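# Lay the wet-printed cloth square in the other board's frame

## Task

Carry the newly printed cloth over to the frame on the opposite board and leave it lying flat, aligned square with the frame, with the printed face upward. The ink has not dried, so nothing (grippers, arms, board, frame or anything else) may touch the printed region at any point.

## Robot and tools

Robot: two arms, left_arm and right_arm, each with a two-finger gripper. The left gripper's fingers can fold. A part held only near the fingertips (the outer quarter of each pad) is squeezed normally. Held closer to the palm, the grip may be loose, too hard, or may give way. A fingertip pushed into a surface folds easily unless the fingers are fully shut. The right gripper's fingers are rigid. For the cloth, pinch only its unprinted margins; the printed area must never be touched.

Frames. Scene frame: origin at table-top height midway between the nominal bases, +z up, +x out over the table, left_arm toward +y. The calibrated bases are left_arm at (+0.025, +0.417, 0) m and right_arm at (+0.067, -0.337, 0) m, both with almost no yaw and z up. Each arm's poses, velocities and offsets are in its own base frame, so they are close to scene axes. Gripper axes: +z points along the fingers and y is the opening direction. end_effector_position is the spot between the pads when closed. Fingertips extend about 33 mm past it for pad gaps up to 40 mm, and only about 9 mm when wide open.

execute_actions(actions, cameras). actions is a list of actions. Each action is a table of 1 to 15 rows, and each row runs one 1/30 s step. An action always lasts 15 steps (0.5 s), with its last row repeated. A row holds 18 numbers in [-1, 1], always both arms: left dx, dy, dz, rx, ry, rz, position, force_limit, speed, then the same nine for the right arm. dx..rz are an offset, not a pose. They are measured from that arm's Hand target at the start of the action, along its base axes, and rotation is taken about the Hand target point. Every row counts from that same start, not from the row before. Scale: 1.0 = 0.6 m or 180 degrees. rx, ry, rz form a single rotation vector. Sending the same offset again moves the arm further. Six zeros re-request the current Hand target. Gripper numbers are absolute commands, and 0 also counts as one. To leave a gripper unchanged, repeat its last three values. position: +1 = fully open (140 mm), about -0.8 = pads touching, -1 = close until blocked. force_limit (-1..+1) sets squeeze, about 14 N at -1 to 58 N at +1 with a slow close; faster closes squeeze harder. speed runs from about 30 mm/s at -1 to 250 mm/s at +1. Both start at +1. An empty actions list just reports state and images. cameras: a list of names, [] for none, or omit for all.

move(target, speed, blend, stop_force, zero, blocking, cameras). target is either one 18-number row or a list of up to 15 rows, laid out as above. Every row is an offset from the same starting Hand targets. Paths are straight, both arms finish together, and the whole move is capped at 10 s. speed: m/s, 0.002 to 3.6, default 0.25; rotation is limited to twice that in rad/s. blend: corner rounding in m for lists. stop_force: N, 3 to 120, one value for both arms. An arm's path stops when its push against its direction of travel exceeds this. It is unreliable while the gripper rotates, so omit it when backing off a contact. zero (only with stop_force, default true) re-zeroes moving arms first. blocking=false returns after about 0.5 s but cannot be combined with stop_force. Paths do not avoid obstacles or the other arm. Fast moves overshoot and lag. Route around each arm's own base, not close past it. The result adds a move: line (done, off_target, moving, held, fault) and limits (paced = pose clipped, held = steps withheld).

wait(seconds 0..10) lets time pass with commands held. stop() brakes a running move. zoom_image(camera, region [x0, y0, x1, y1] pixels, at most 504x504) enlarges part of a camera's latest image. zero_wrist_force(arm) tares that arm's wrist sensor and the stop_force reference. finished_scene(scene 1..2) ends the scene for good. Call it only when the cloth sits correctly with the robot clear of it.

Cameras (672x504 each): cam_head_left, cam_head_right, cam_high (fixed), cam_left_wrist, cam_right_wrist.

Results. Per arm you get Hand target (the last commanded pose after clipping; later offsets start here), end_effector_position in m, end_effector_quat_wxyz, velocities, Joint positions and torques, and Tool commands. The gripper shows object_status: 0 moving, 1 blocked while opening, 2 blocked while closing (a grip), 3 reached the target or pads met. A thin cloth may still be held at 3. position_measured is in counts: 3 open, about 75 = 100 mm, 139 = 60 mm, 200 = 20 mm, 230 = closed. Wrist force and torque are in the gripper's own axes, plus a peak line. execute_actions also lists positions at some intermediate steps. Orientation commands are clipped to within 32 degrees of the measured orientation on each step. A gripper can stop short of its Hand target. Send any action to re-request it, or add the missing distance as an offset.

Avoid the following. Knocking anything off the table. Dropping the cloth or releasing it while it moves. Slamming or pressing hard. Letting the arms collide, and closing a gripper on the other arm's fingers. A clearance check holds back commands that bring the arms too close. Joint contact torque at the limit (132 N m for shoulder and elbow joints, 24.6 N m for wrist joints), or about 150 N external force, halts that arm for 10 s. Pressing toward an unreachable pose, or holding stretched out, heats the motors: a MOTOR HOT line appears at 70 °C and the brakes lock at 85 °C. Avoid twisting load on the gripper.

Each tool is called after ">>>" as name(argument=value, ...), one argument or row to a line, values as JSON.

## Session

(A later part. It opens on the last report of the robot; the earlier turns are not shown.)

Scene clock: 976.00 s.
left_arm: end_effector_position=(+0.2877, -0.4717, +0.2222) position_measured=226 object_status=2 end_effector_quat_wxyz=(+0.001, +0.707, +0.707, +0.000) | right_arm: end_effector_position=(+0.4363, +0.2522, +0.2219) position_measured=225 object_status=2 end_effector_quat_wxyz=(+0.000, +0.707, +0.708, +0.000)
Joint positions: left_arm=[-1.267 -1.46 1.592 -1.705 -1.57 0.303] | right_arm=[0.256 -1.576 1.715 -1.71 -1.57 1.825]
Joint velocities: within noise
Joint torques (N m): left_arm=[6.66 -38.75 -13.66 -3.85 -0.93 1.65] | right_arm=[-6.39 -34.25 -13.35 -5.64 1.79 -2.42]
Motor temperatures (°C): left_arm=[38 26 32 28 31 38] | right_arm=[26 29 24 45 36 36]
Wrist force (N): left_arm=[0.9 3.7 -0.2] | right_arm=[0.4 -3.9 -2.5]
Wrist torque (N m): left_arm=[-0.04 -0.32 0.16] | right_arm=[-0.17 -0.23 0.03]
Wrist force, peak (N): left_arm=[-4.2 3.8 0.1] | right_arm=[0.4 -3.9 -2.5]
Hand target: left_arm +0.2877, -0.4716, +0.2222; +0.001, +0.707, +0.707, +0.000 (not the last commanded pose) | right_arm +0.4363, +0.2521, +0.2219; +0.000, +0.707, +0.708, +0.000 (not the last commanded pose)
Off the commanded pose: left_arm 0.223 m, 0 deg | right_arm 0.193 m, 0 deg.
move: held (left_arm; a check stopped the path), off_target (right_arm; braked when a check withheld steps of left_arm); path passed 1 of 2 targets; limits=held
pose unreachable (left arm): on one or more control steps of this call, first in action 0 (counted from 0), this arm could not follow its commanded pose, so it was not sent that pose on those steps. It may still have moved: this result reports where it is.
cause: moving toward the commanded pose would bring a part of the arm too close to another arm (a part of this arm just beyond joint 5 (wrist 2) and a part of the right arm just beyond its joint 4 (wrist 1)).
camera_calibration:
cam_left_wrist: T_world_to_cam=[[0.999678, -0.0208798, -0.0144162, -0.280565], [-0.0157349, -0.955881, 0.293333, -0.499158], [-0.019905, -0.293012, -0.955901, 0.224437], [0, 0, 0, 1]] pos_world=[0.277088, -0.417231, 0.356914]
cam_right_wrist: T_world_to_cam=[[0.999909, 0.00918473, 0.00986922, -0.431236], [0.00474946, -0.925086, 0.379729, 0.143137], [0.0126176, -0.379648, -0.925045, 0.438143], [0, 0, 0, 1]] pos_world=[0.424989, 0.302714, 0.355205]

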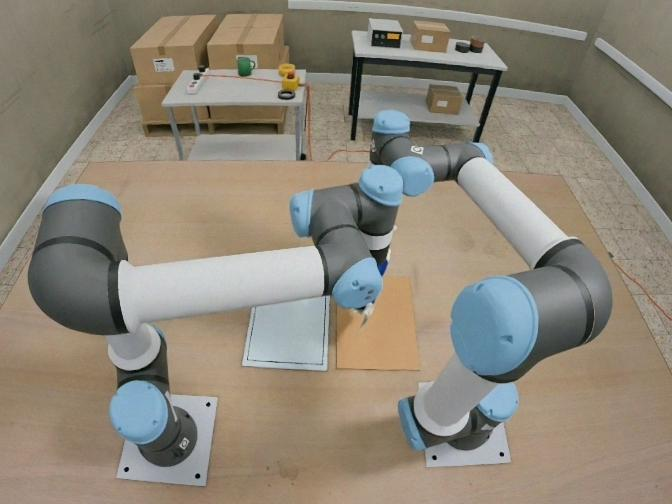

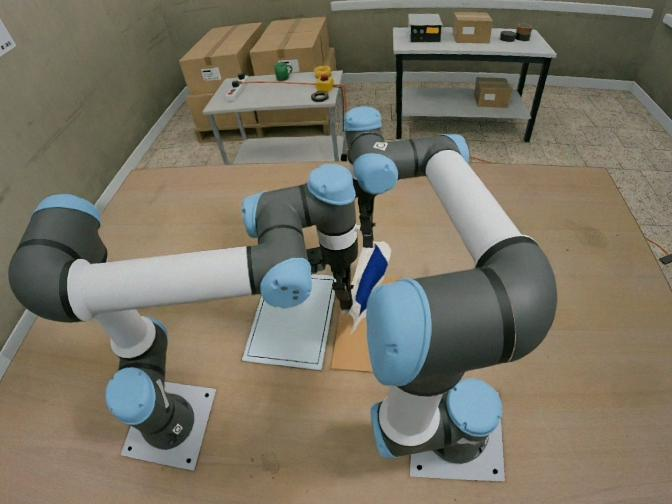

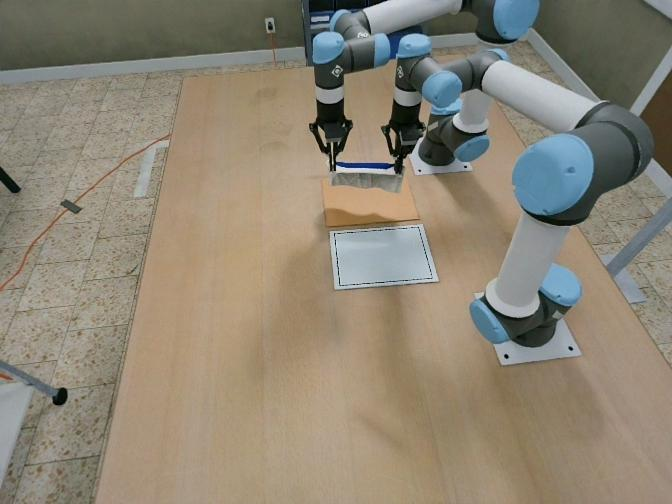

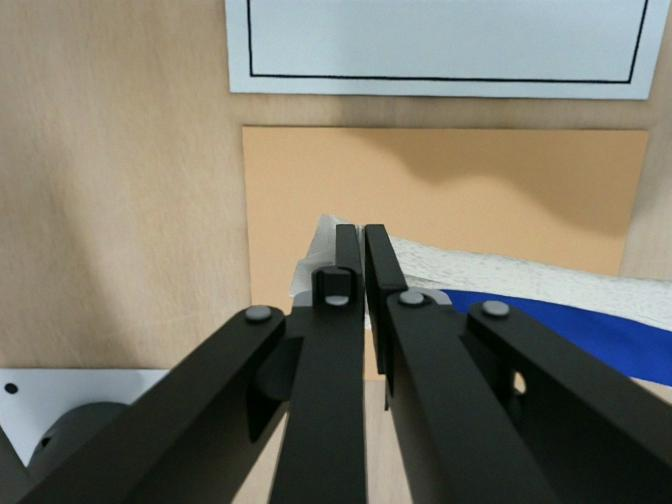

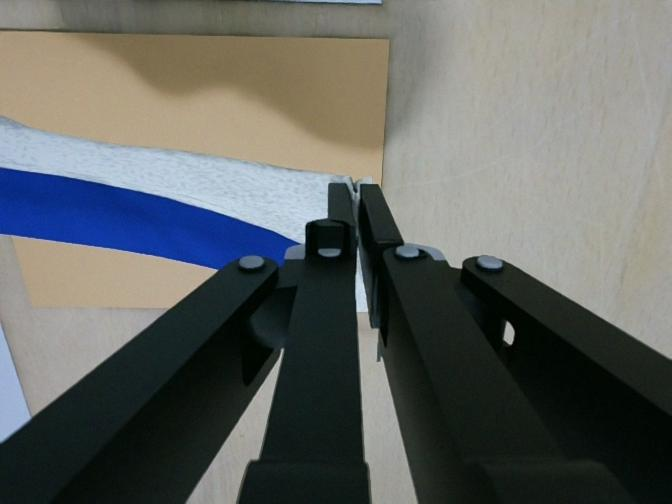

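>>> move(
  target=[
    [-0.0107,0.1398,0.0,0,0,0,-1,0,-1,-0.0188,0.1932,0.0,0,0,0,-1,0,-1],
    [-0.0107,0.1398,-0.0983,0,0,0,-1,0,-1,-0.0188,0.1932,-0.0983,0,0,0,-1,0,-1],
  ],
  speed=0.08,
  cameras=["cam_head_left","cam_head_right","cam_high"],
)

>>> zoom_image(
  camera="cam_head_right",
  region=[260, 220, 410, 380],
)

>>> zoom_image(
  camera="cam_high",
  region=[310, 130, 450, 280],
)

Scene clock: 1000.33 s.
left_arm: end_effector_position=(+0.2813, -0.3877, +0.1633) position_measured=226 object_status=2 end_effector_quat_wxyz=(+0.001, +0.707, +0.707, +0.000) | right_arm: end_effector_position=(+0.4251, +0.3680, +0.1631) position_measured=225 object_status=2 end_effector_quat_wxyz=(+0.000, +0.707, +0.708, +0.000)
Joint positions: left_arm=[-1.225 -1.608 1.9 -1.865 -1.571 0.345] | right_arm=[0.474 -1.407 1.685 -1.849 -1.57 2.043]
Joint velocities: within noise
Joint torques (N m): left_arm=[7.21 -8.16 -11.65 -4.08 -0.34 1.75] | right_arm=[6.2 -25.61 -12.05 -5.36 -0.66 2.63]
Motor temperatures (°C): left_arm=[37 26 32 27 31 38] | right_arm=[26 29 24 45 36 36]
Wrist force (N): left_arm=[1.4 3.5 -0.4] | right_arm=[0.2 -3.3 -2.1]
Wrist torque (N m): left_arm=[-0.03 -0.29 0.15] | right_arm=[-0.12 -0.30 0.00]
Wrist force, peak (N): left_arm=[1.2 4.2 0.2] | right_arm=[0.4 -4.1 -2.3]
Hand target: left_arm +0.2813, -0.3877, +0.1632; +0.001, +0.707, +0.707, +0.000 | right_arm +0.4251, +0.3680, +0.1630; +0.000, +0.707, +0.708, +0.000
Off the commanded pose: left_arm 0.000 m, 0 deg | right_arm 0.000 m, 0 deg.
move: done
Images, in order (width x height): cam_head_left 672x504, cam_head_right 672x504, cam_high 672x504.

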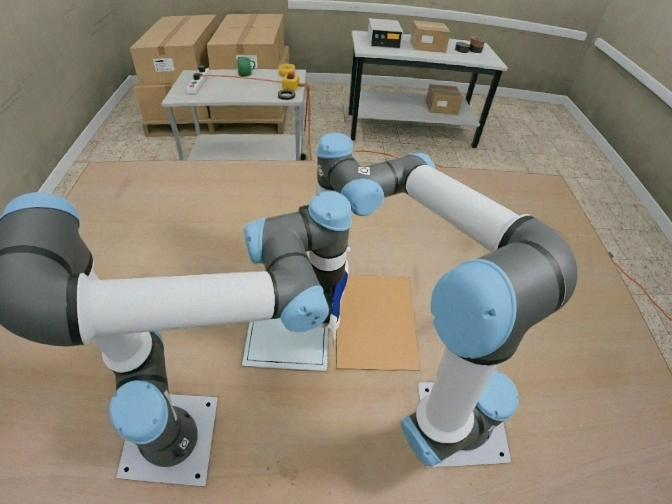

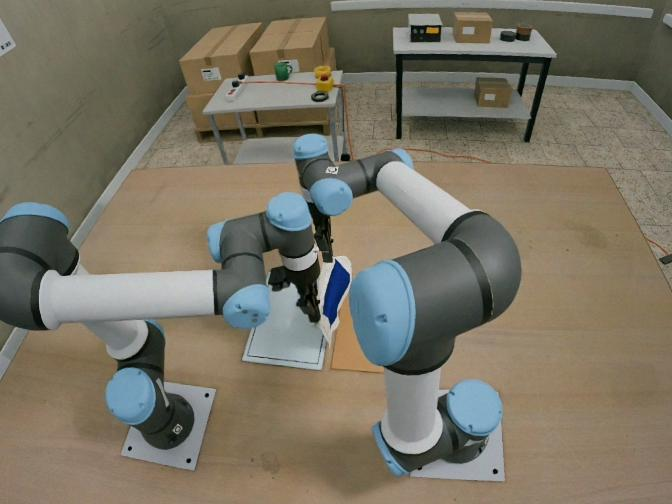

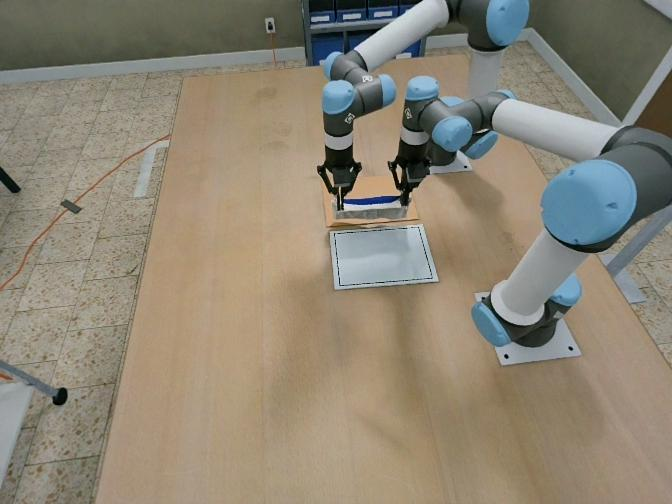

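Scaled by 3.150.

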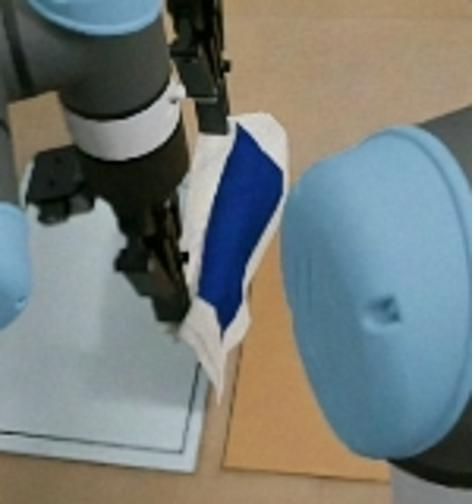

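Scaled by 3.360.

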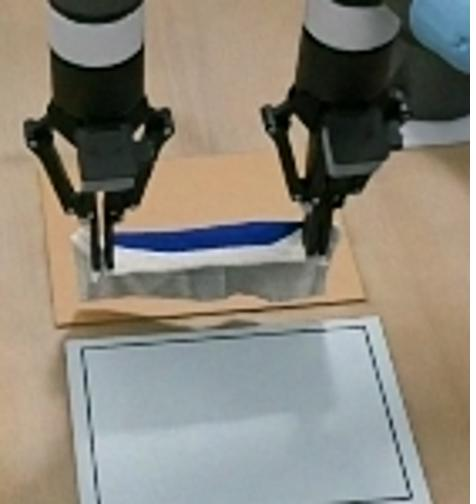

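>>> move(
  target=[
    [-0.0039,0.0437,0,0,0,0,-1,0,-1,-0.0047,0.0433,0,0,0,0,-1,0,-1],
    [-0.0078,0.0868,-0.005,0,0,0,-1,0,-1,-0.0095,0.0867,-0.005,0,0,0,-1,0,-1],
  ],
  speed=0.05,
  cameras=["cam_head_left","cam_head_right","cam_high"],
)

>>> zoom_image(
  camera="cam_head_right",
  region=[250, 220, 400, 380],
)

>>> zoom_image(
  camera="cam_high",
  region=[310, 150, 450, 300],
)

Scene clock: 1010.83 s.
left_arm: end_effector_position=(+0.2766, -0.3358, +0.1602) position_measured=226 object_status=2 end_effector_quat_wxyz=(+0.001, +0.707, +0.707, +0.000) | right_arm: end_effector_position=(+0.4194, +0.4199, +0.1600) position_measured=225 object_status=2 end_effector_quat_wxyz=(+0.000, +0.707, +0.708, +0.000)
Joint positions: left_arm=[-1.193 -1.717 2.007 -1.862 -1.571 0.377] | right_arm=[0.559 -1.332 1.602 -1.84 -1.57 2.129]
Joint velocities: within noise
Joint torques (N m): left_arm=[8.05 -28.42 -11.11 -0.68 -2.31 1.47] | right_arm=[6.07 -30.11 -39.68 -2.58 -1.84 2.64]
Motor temperatures (°C): left_arm=[37 26 32 27 31 38] | right_arm=[26 29 24 45 36 36]
Wrist force (N): left_arm=[1.5 3.6 -0.2] | right_arm=[0.2 -3.0 -1.9]
Wrist torque (N m): left_arm=[-0.03 -0.30 0.16] | right_arm=[-0.07 -0.32 -0.01]
Wrist force, peak (N): left_arm=[1.5 3.9 -0.5] | right_arm=[0.1 -3.8 -2.3]
Hand target: left_arm +0.2766, -0.3357, +0.1602; +0.001, +0.707, +0.707, +0.000 | right_arm +0.4194, +0.4200, +0.1600; +0.000, +0.707, +0.708, +0.000
Off the commanded pose: left_arm 0.000 m, 0 deg | right_arm 0.000 m, 0 deg.
move: done
Images, in order (width x height): cam_head_left 672x504, cam_head_right 672x504, cam_high 672x504.

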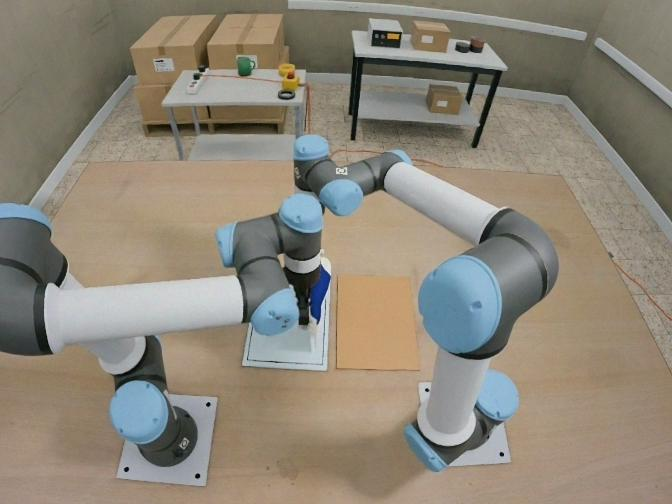

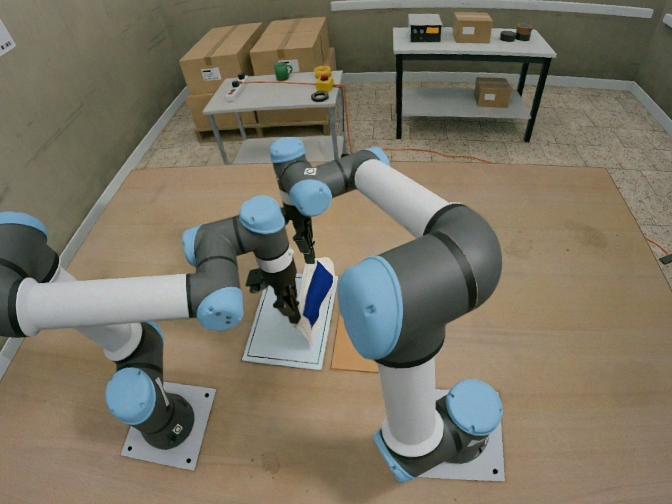

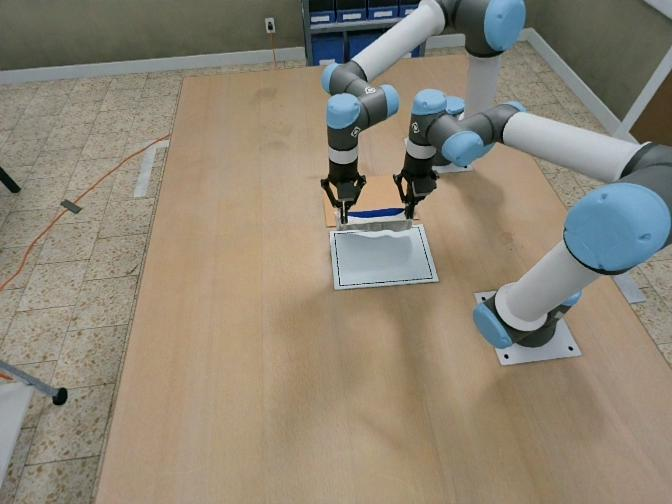

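Scaled by 3.150.

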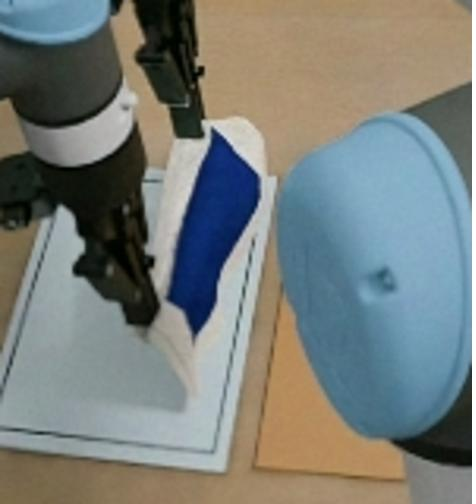

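Scaled by 3.360.

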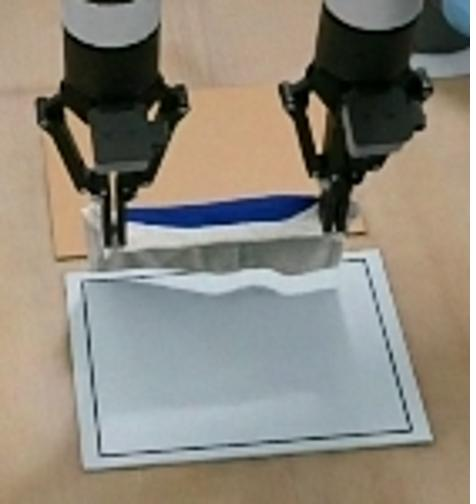

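>>> move(
  target=[
    [-0.0023,0.025,-0.012,0,0,0,-1,0,-1,-0.0027,0.025,-0.012,0,0,0,-1,0,-1],
    [-0.0046,0.0502,-0.0233,0,0,0,-1,0,-1,-0.0055,0.05,-0.0233,0,0,0,-1,0,-1],
  ],
  speed=0.05,
  cameras=["cam_head_left","cam_head_right","cam_high"],
)

>>> zoom_image(
  camera="cam_head_right",
  region=[240, 220, 390, 380],
)

>>> zoom_image(
  camera="cam_high",
  region=[310, 150, 450, 300],
)

Scene clock: 1021.57 s.
left_arm: end_effector_position=(+0.2739, -0.3057, +0.1463) position_measured=226 object_status=2 end_effector_quat_wxyz=(+0.001, +0.707, +0.707, +0.000) | right_arm: end_effector_position=(+0.4161, +0.4499, +0.1460) position_measured=225 object_status=2 end_effector_quat_wxyz=(+0.000, +0.707, +0.708, +0.000)
Joint positions: left_arm=[-1.171 -1.772 2.088 -1.888 -1.571 0.399] | right_arm=[0.605 -1.278 1.569 -1.862 -1.57 2.174]
Joint velocities: within noise
Joint torques (N m): left_arm=[9.25 -27.1 -9.57 -3.88 -2.3 1.78] | right_arm=[5.16 -32.22 -39.63 -5.46 -1.02 2.66]
Motor temperatures (°C): left_arm=[37 26 32 27 31 38] | right_arm=[26 29 24 45 36 36]
Wrist force (N): left_arm=[1.3 3.4 -0.3] | right_arm=[0.1 -3.1 -2.2]
Wrist torque (N m): left_arm=[-0.05 -0.26 0.15] | right_arm=[-0.08 -0.32 -0.02]
Wrist force, peak (N): left_arm=[1.6 4.0 -0.2] | right_arm=[-0.2 -3.5 -2.3]
Hand target: left_arm +0.2738, -0.3055, +0.1462; +0.001, +0.707, +0.707, +0.000 | right_arm +0.4161, +0.4500, +0.1460; +0.000, +0.707, +0.708, +0.000
Off the commanded pose: left_arm 0.000 m, 0 deg | right_arm 0.000 m, 0 deg.
move: done
Images, in order (width x height): cam_head_left 672x504, cam_head_right 672x504, cam_high 672x504.

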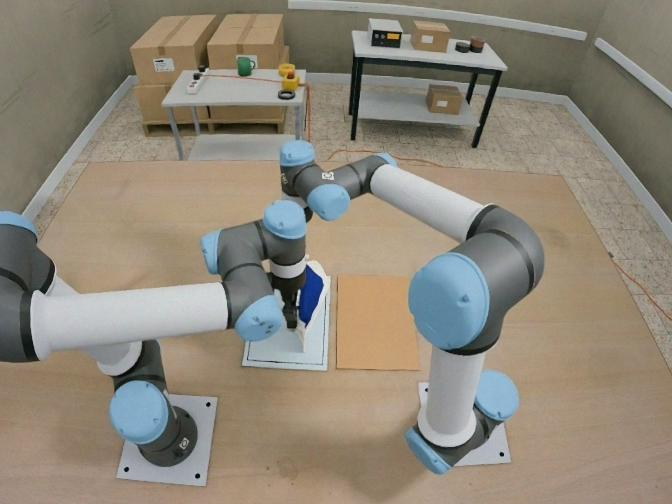

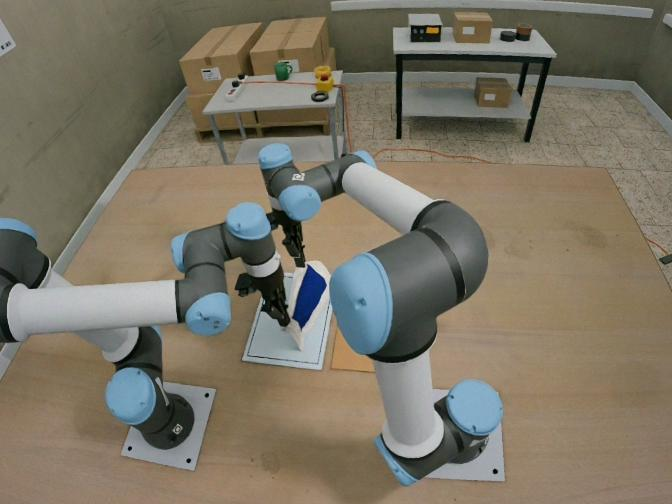

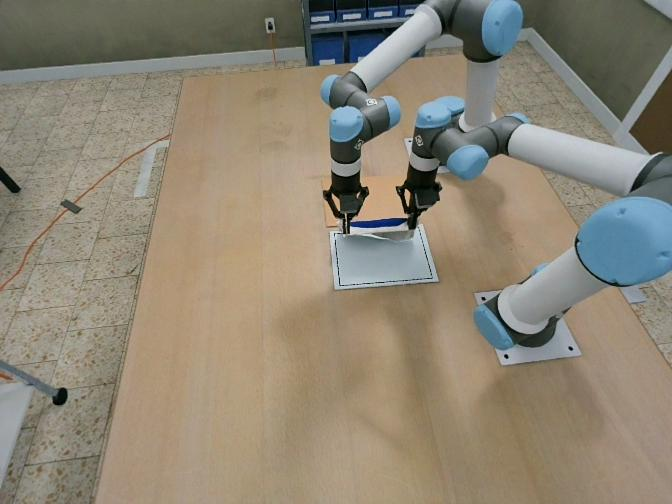

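Scaled by 3.150.

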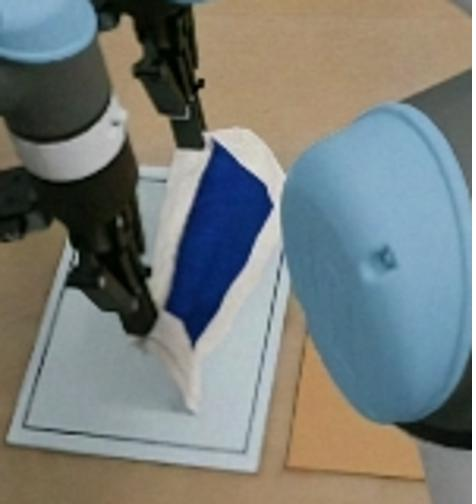

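Scaled by 3.360.

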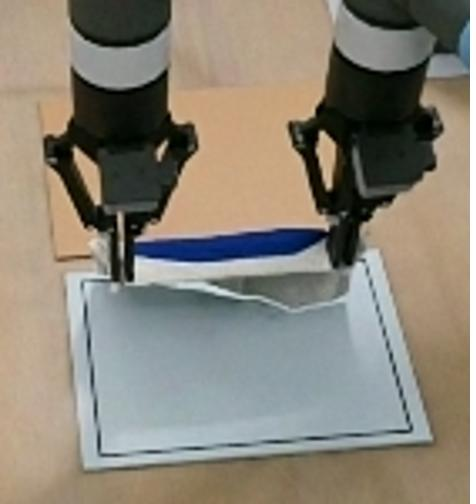

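>>> move(
  target=[0.0133,0.0917,-0.01,0,0,0,-1,0,-1,-0.002,0.0217,-0.0167,0,0,0,-1,0,-1],
  speed=0.06,
)

>>> zoom_image(
  camera="cam_head_right",
  region=[220, 220, 370, 380],
)

>>> zoom_image(
  camera="cam_high",
  region=[310, 150, 450, 300],
)

Scene clock: 1034.43 s.
left_arm: end_effector_position=(+0.2818, -0.2507, +0.1402) position_measured=226 object_status=2 end_effector_quat_wxyz=(+0.001, +0.707, +0.707, +0.000) | right_arm: end_effector_position=(+0.4149, +0.4630, +0.1360) position_measured=225 object_status=2 end_effector_quat_wxyz=(+0.000, +0.707, +0.708, +0.000)
Joint positions: left_arm=[-1.088 -1.86 2.168 -1.88 -1.571 0.482] | right_arm=[0.624 -1.251 1.559 -1.879 -1.57 2.193]
Joint velocities: within noise
Joint torques (N m): left_arm=[7.91 -21.8 -9.99 -0.38 -1.93 1.3] | right_arm=[5.83 -32.29 -39.48 -5.21 -1.59 2.66]
Motor temperatures (°C): left_arm=[37 26 32 27 31 38] | right_arm=[26 29 24 44 36 36]
Wrist force (N): left_arm=[0.7 3.4 -0.2] | right_arm=[0.8 -3.0 -1.8]
Wrist torque (N m): left_arm=[0.01 -0.27 0.17] | right_arm=[-0.13 -0.32 -0.01]
Wrist force, peak (N): left_arm=[1.5 3.8 -0.2] | right_arm=[0.2 -3.4 -2.4]
Hand target: left_arm +0.2818, -0.2505, +0.1402; +0.001, +0.707, +0.707, +0.000 | right_arm +0.4149, +0.4630, +0.1360; +0.000, +0.707, +0.708, +0.000
Off the commanded pose: left_arm 0.000 m, 0 deg | right_arm 0.000 m, 0 deg.
move: done
camera_calibration:
cam_left_wrist: T_world_to_cam=[[0.99968, -0.0207847, -0.014447, -0.271206], [-0.015635, -0.955882, 0.293333, -0.264005], [-0.0199065, -0.293013, -0.955901, 0.210787], [0, 0, 0, 1]] pos_world=[0.271188, -0.196231, 0.275015]
cam_right_wrist: T_world_to_cam=[[0.999909, 0.00918473, 0.00986922, -0.410826], [0.00474946, -0.925086, 0.379729, 0.370866], [0.0126176, -0.379648, -0.925045, 0.438982], [0, 0, 0, 1]] pos_world=[0.403489, 0.513514, 0.269305]

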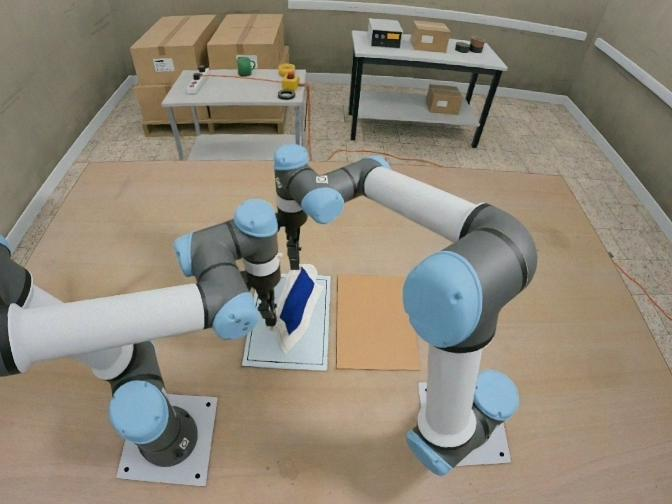

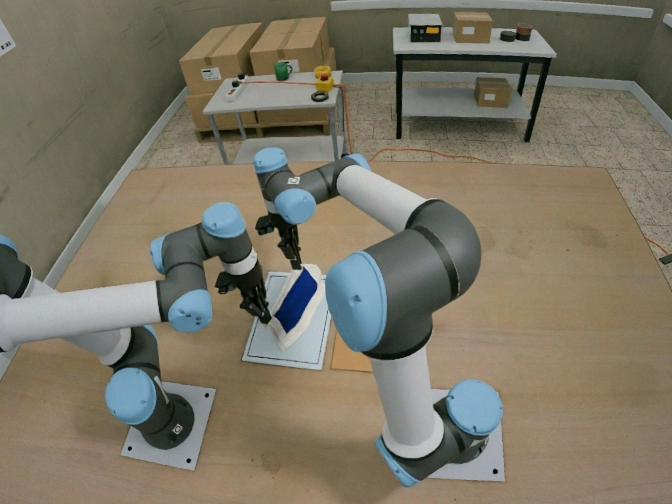

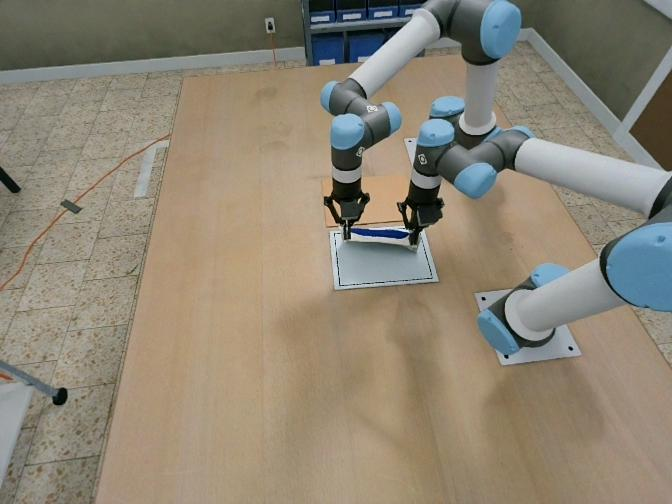

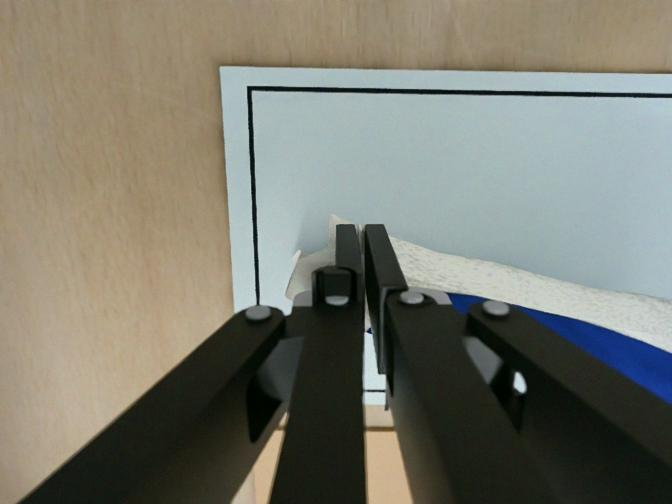

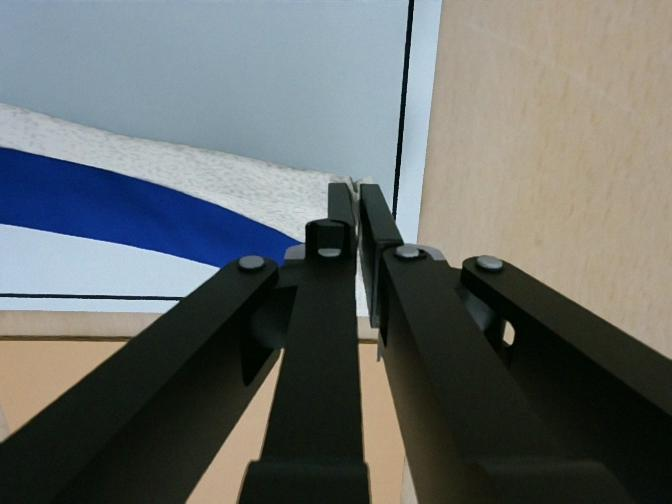

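Scaled by 3.150.

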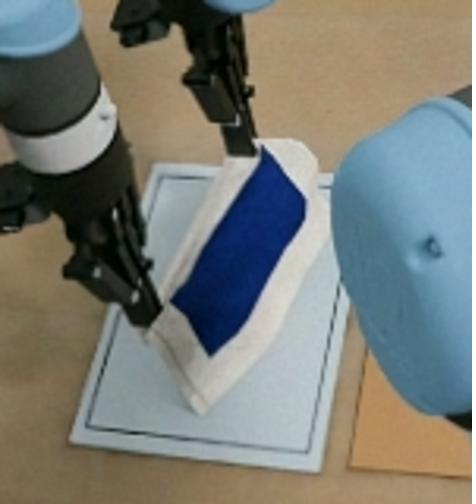

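Scaled by 3.360.

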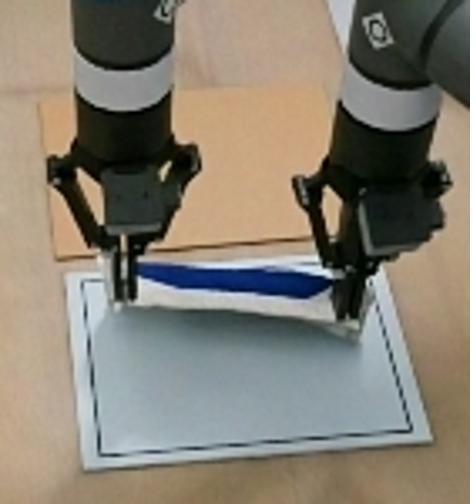

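>>> move(
  target=[0.0128,0.0667,-0.055,0,0,0,-1,0,-1,-0.0015,0.025,-0.045,0,0,0,-1,0,-1],
  speed=0.06,
)

>>> zoom_image(
  camera="cam_head_right",
  region=[210, 230, 360, 390],
)

>>> zoom_image(
  camera="cam_high",
  region=[310, 150, 450, 300],
)

Scene clock: 1050.57 s.
left_arm: end_effector_position=(+0.2895, -0.2106, +0.1073) position_measured=226 object_status=2 end_effector_quat_wxyz=(+0.001, +0.707, +0.707, +0.000) | right_arm: end_effector_position=(+0.4140, +0.4780, +0.1090) position_measured=225 object_status=2 end_effector_quat_wxyz=(+0.000, +0.707, +0.708, +0.000)
Joint positions: left_arm=[-1.01 -1.884 2.273 -1.961 -1.571 0.56] | right_arm=[0.644 -1.206 1.569 -1.934 -1.57 2.214]
Joint velocities: within noise
Joint torques (N m): left_arm=[8.68 -20.57 -9.22 -3.66 -1.96 1.9] | right_arm=[5.58 -35.42 -12.15 -5.24 -1.3 2.75]
Motor temperatures (°C): left_arm=[37 26 32 27 31 38] | right_arm=[26 29 24 44 36 36]
Wrist force (N): left_arm=[0.4 3.2 -0.5] | right_arm=[0.9 -2.8 -2.4]
Wrist torque (N m): left_arm=[0.00 -0.29 0.16] | right_arm=[-0.11 -0.28 0.00]
Wrist force, peak (N): left_arm=[0.8 3.7 -0.4] | right_arm=[0.9 -3.2 -2.5]
Hand target: left_arm +0.2895, -0.2105, +0.1072; +0.001, +0.707, +0.707, +0.000 | right_arm +0.4140, +0.4780, +0.1090; +0.000, +0.707, +0.708, +0.000
Off the commanded pose: left_arm 0.000 m, 0 deg | right_arm 0.000 m, 0 deg.
move: done
camera_calibration:
cam_left_wrist: T_world_to_cam=[[0.99968, -0.0207847, -0.014447, -0.278546], [-0.015635, -0.955882, 0.293333, -0.215903], [-0.0199065, -0.293013, -0.955901, 0.191241], [0, 0, 0, 1]] pos_world=[0.278888, -0.156131, 0.242115]
cam_right_wrist: T_world_to_cam=[[0.999909, 0.00918473, 0.00986922, -0.409798], [0.00474946, -0.925086, 0.379729, 0.394999], [0.0126176, -0.379648, -0.925045, 0.419712], [0, 0, 0, 1]] pos_world=[0.402589, 0.528514, 0.242305]

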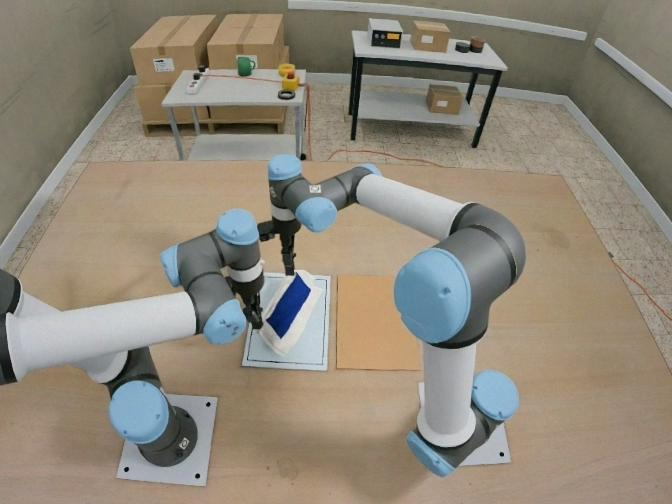

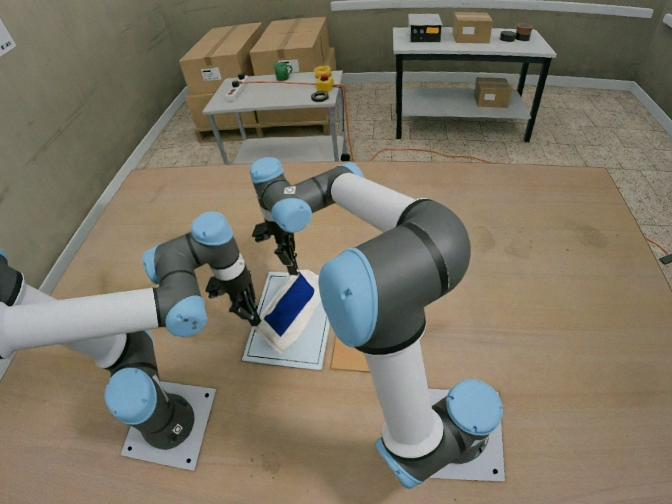

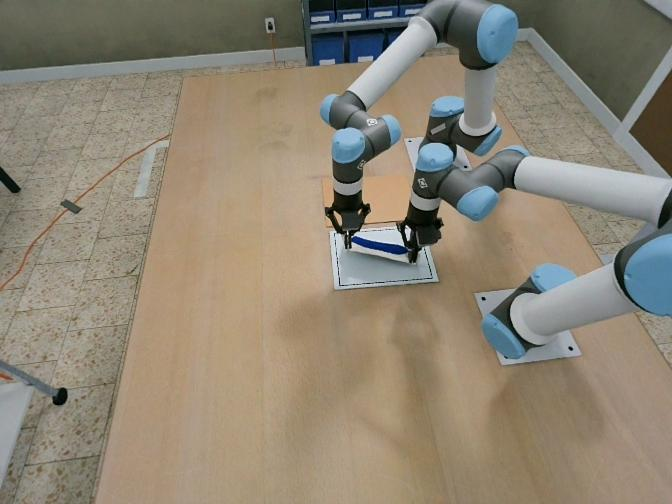

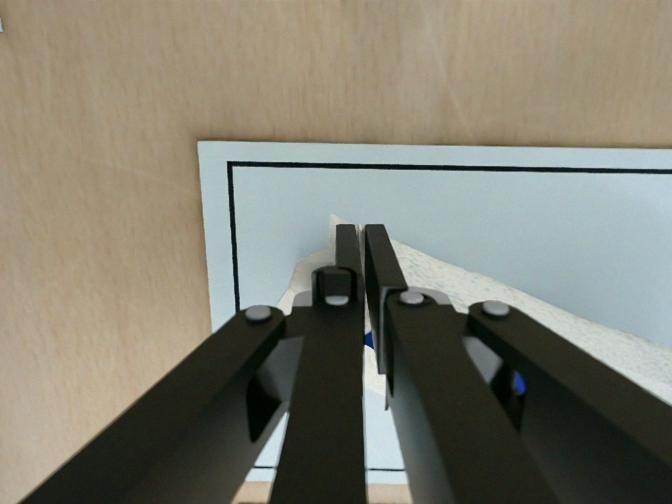

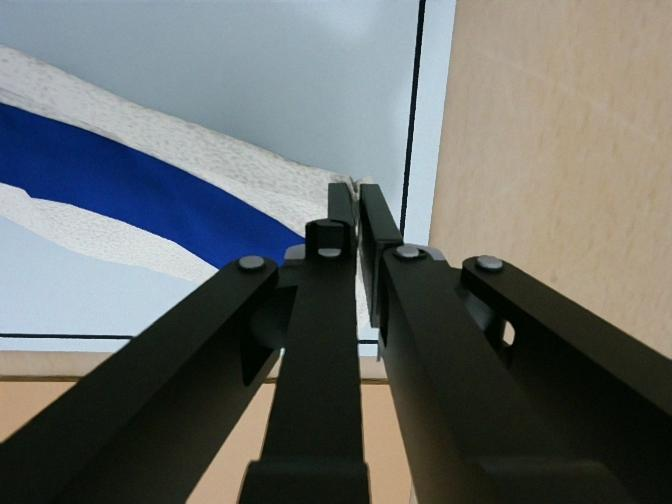

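Scaled by 3.150.

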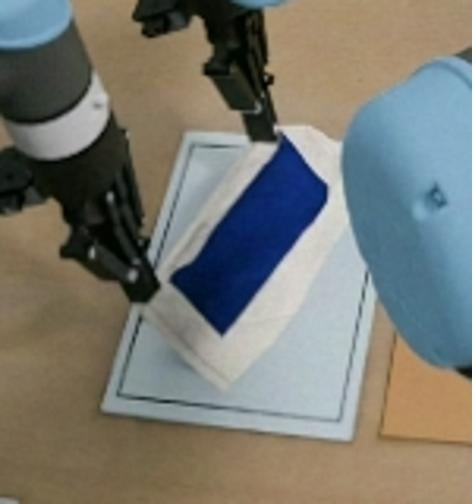

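Scaled by 3.360.

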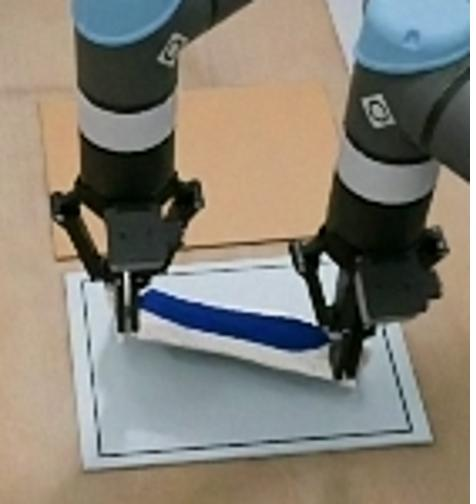

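>>> move(
  target=[0.0345,0.0852,-0.0633,0,0,0,-1,0,-1,0.0376,0.0841,-0.0667,0,0,0,-1,0,-1],
  speed=0.06,
)

>>> zoom_image(
  camera="cam_head_right",
  region=[210, 230, 360, 390],
)

>>> zoom_image(
  camera="cam_high",
  region=[310, 150, 450, 300],
)

Scene clock: 1074.03 s.
left_arm: end_effector_position=(+0.3102, -0.1595, +0.0693) position_measured=226 object_status=2 end_effector_quat_wxyz=(+0.001, +0.707, +0.707, +0.000) | right_arm: end_effector_position=(+0.4365, +0.5284, +0.0690) position_measured=225 object_status=2 end_effector_quat_wxyz=(+0.000, +0.707, +0.708, +0.000)
Joint positions: left_arm=[-0.867 -1.86 2.365 -2.077 -1.571 0.704] | right_arm=[0.684 -1.052 1.449 -1.968 -1.57 2.254]
Joint velocities: within noise
Joint torques (N m): left_arm=[7.06 3.77 -9.1 -3.67 -1.73 1.56] | right_arm=[5.47 -41.08 -39.85 -5.04 -1.73 2.71]
Motor temperatures (°C): left_arm=[37 26 32 27 31 38] | right_arm=[26 29 24 44 35 36]
Wrist force (N): left_arm=[0.7 3.4 0.0] | right_arm=[1.2 -3.2 -1.9]
Wrist torque (N m): left_arm=[-0.03 -0.38 0.16] | right_arm=[-0.15 -0.29 0.01]
Wrist force, peak (N): left_arm=[0.8 3.7 -0.1] | right_arm=[0.6 -3.2 -2.9]
Hand target: left_arm +0.3102, -0.1594, +0.0692; +0.001, +0.707, +0.707, +0.000 | right_arm +0.4365, +0.5285, +0.0689; +0.000, +0.707, +0.708, +0.000
Off the commanded pose: left_arm 0.000 m, 0 deg | right_arm 0.000 m, 0 deg.
move: done
camera_calibration:
cam_left_wrist: T_world_to_cam=[[0.99968, -0.0207847, -0.014447, -0.298626], [-0.015635, -0.955882, 0.293333, -0.155589], [-0.0199065, -0.293013, -0.955901, 0.170299], [0, 0, 0, 1]] pos_world=[0.299488, -0.105031, 0.204115]
cam_right_wrist: T_world_to_cam=[[0.999909, 0.00918401, 0.00986913, -0.432363], [0.00475047, -0.925135, 0.379608, 0.456758], [0.0126166, -0.379527, -0.925095, 0.401501], [0, 0, 0, 1]] pos_world=[0.425089, 0.578915, 0.202304]

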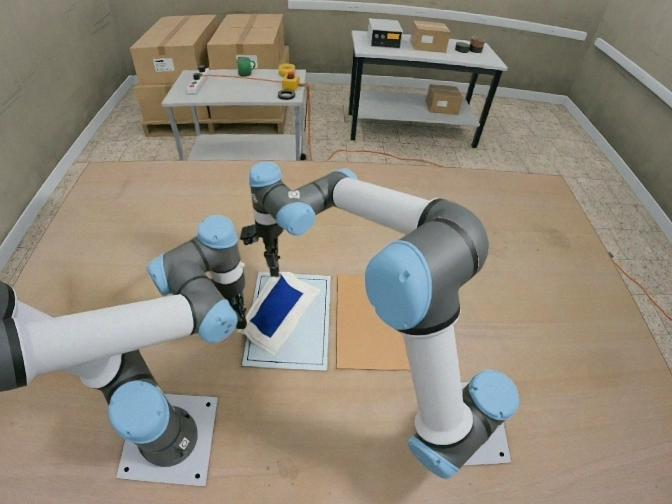

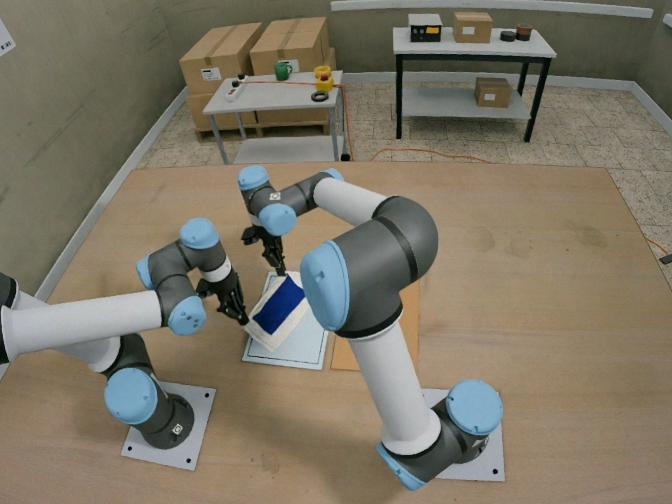

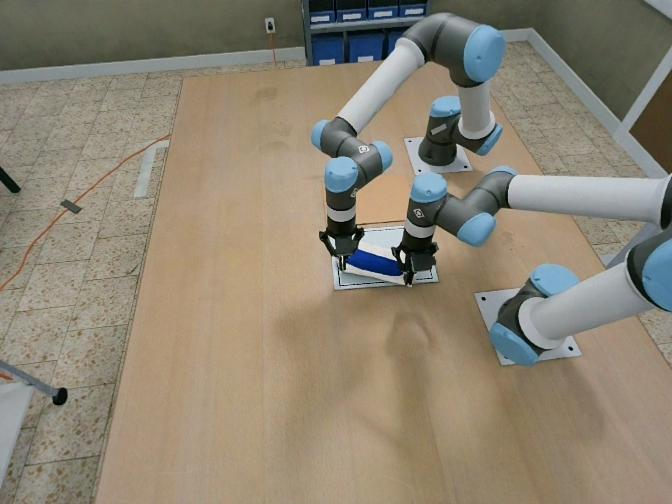

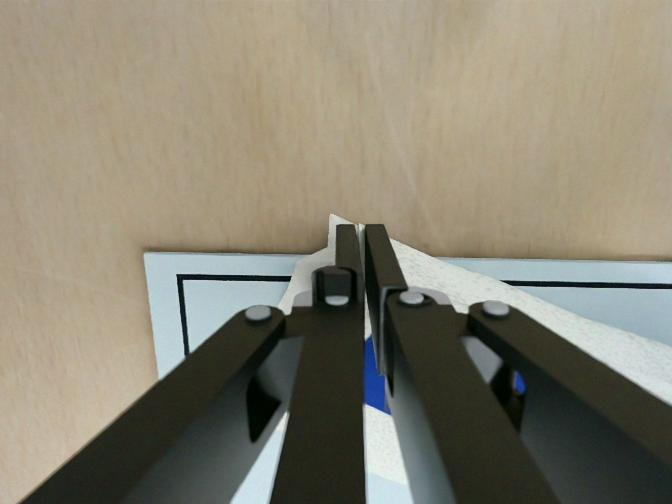

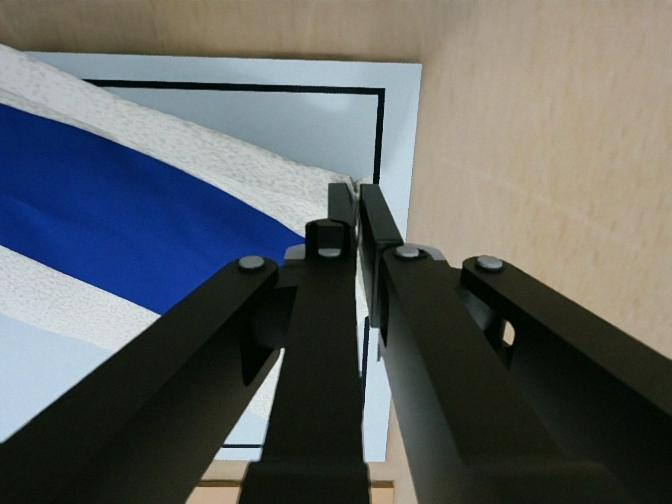

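Scaled by 3.150.

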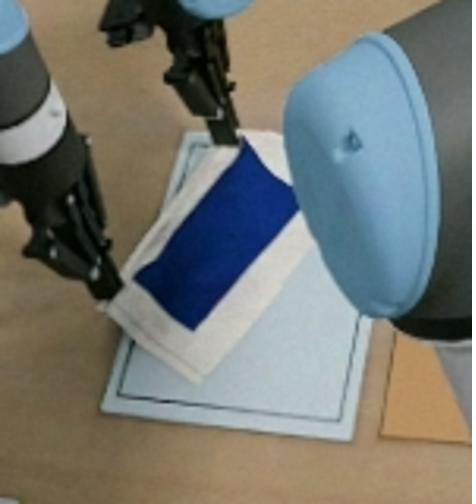

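Scaled by 3.360.

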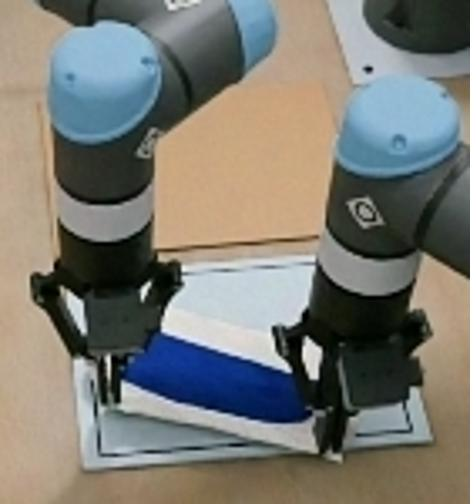

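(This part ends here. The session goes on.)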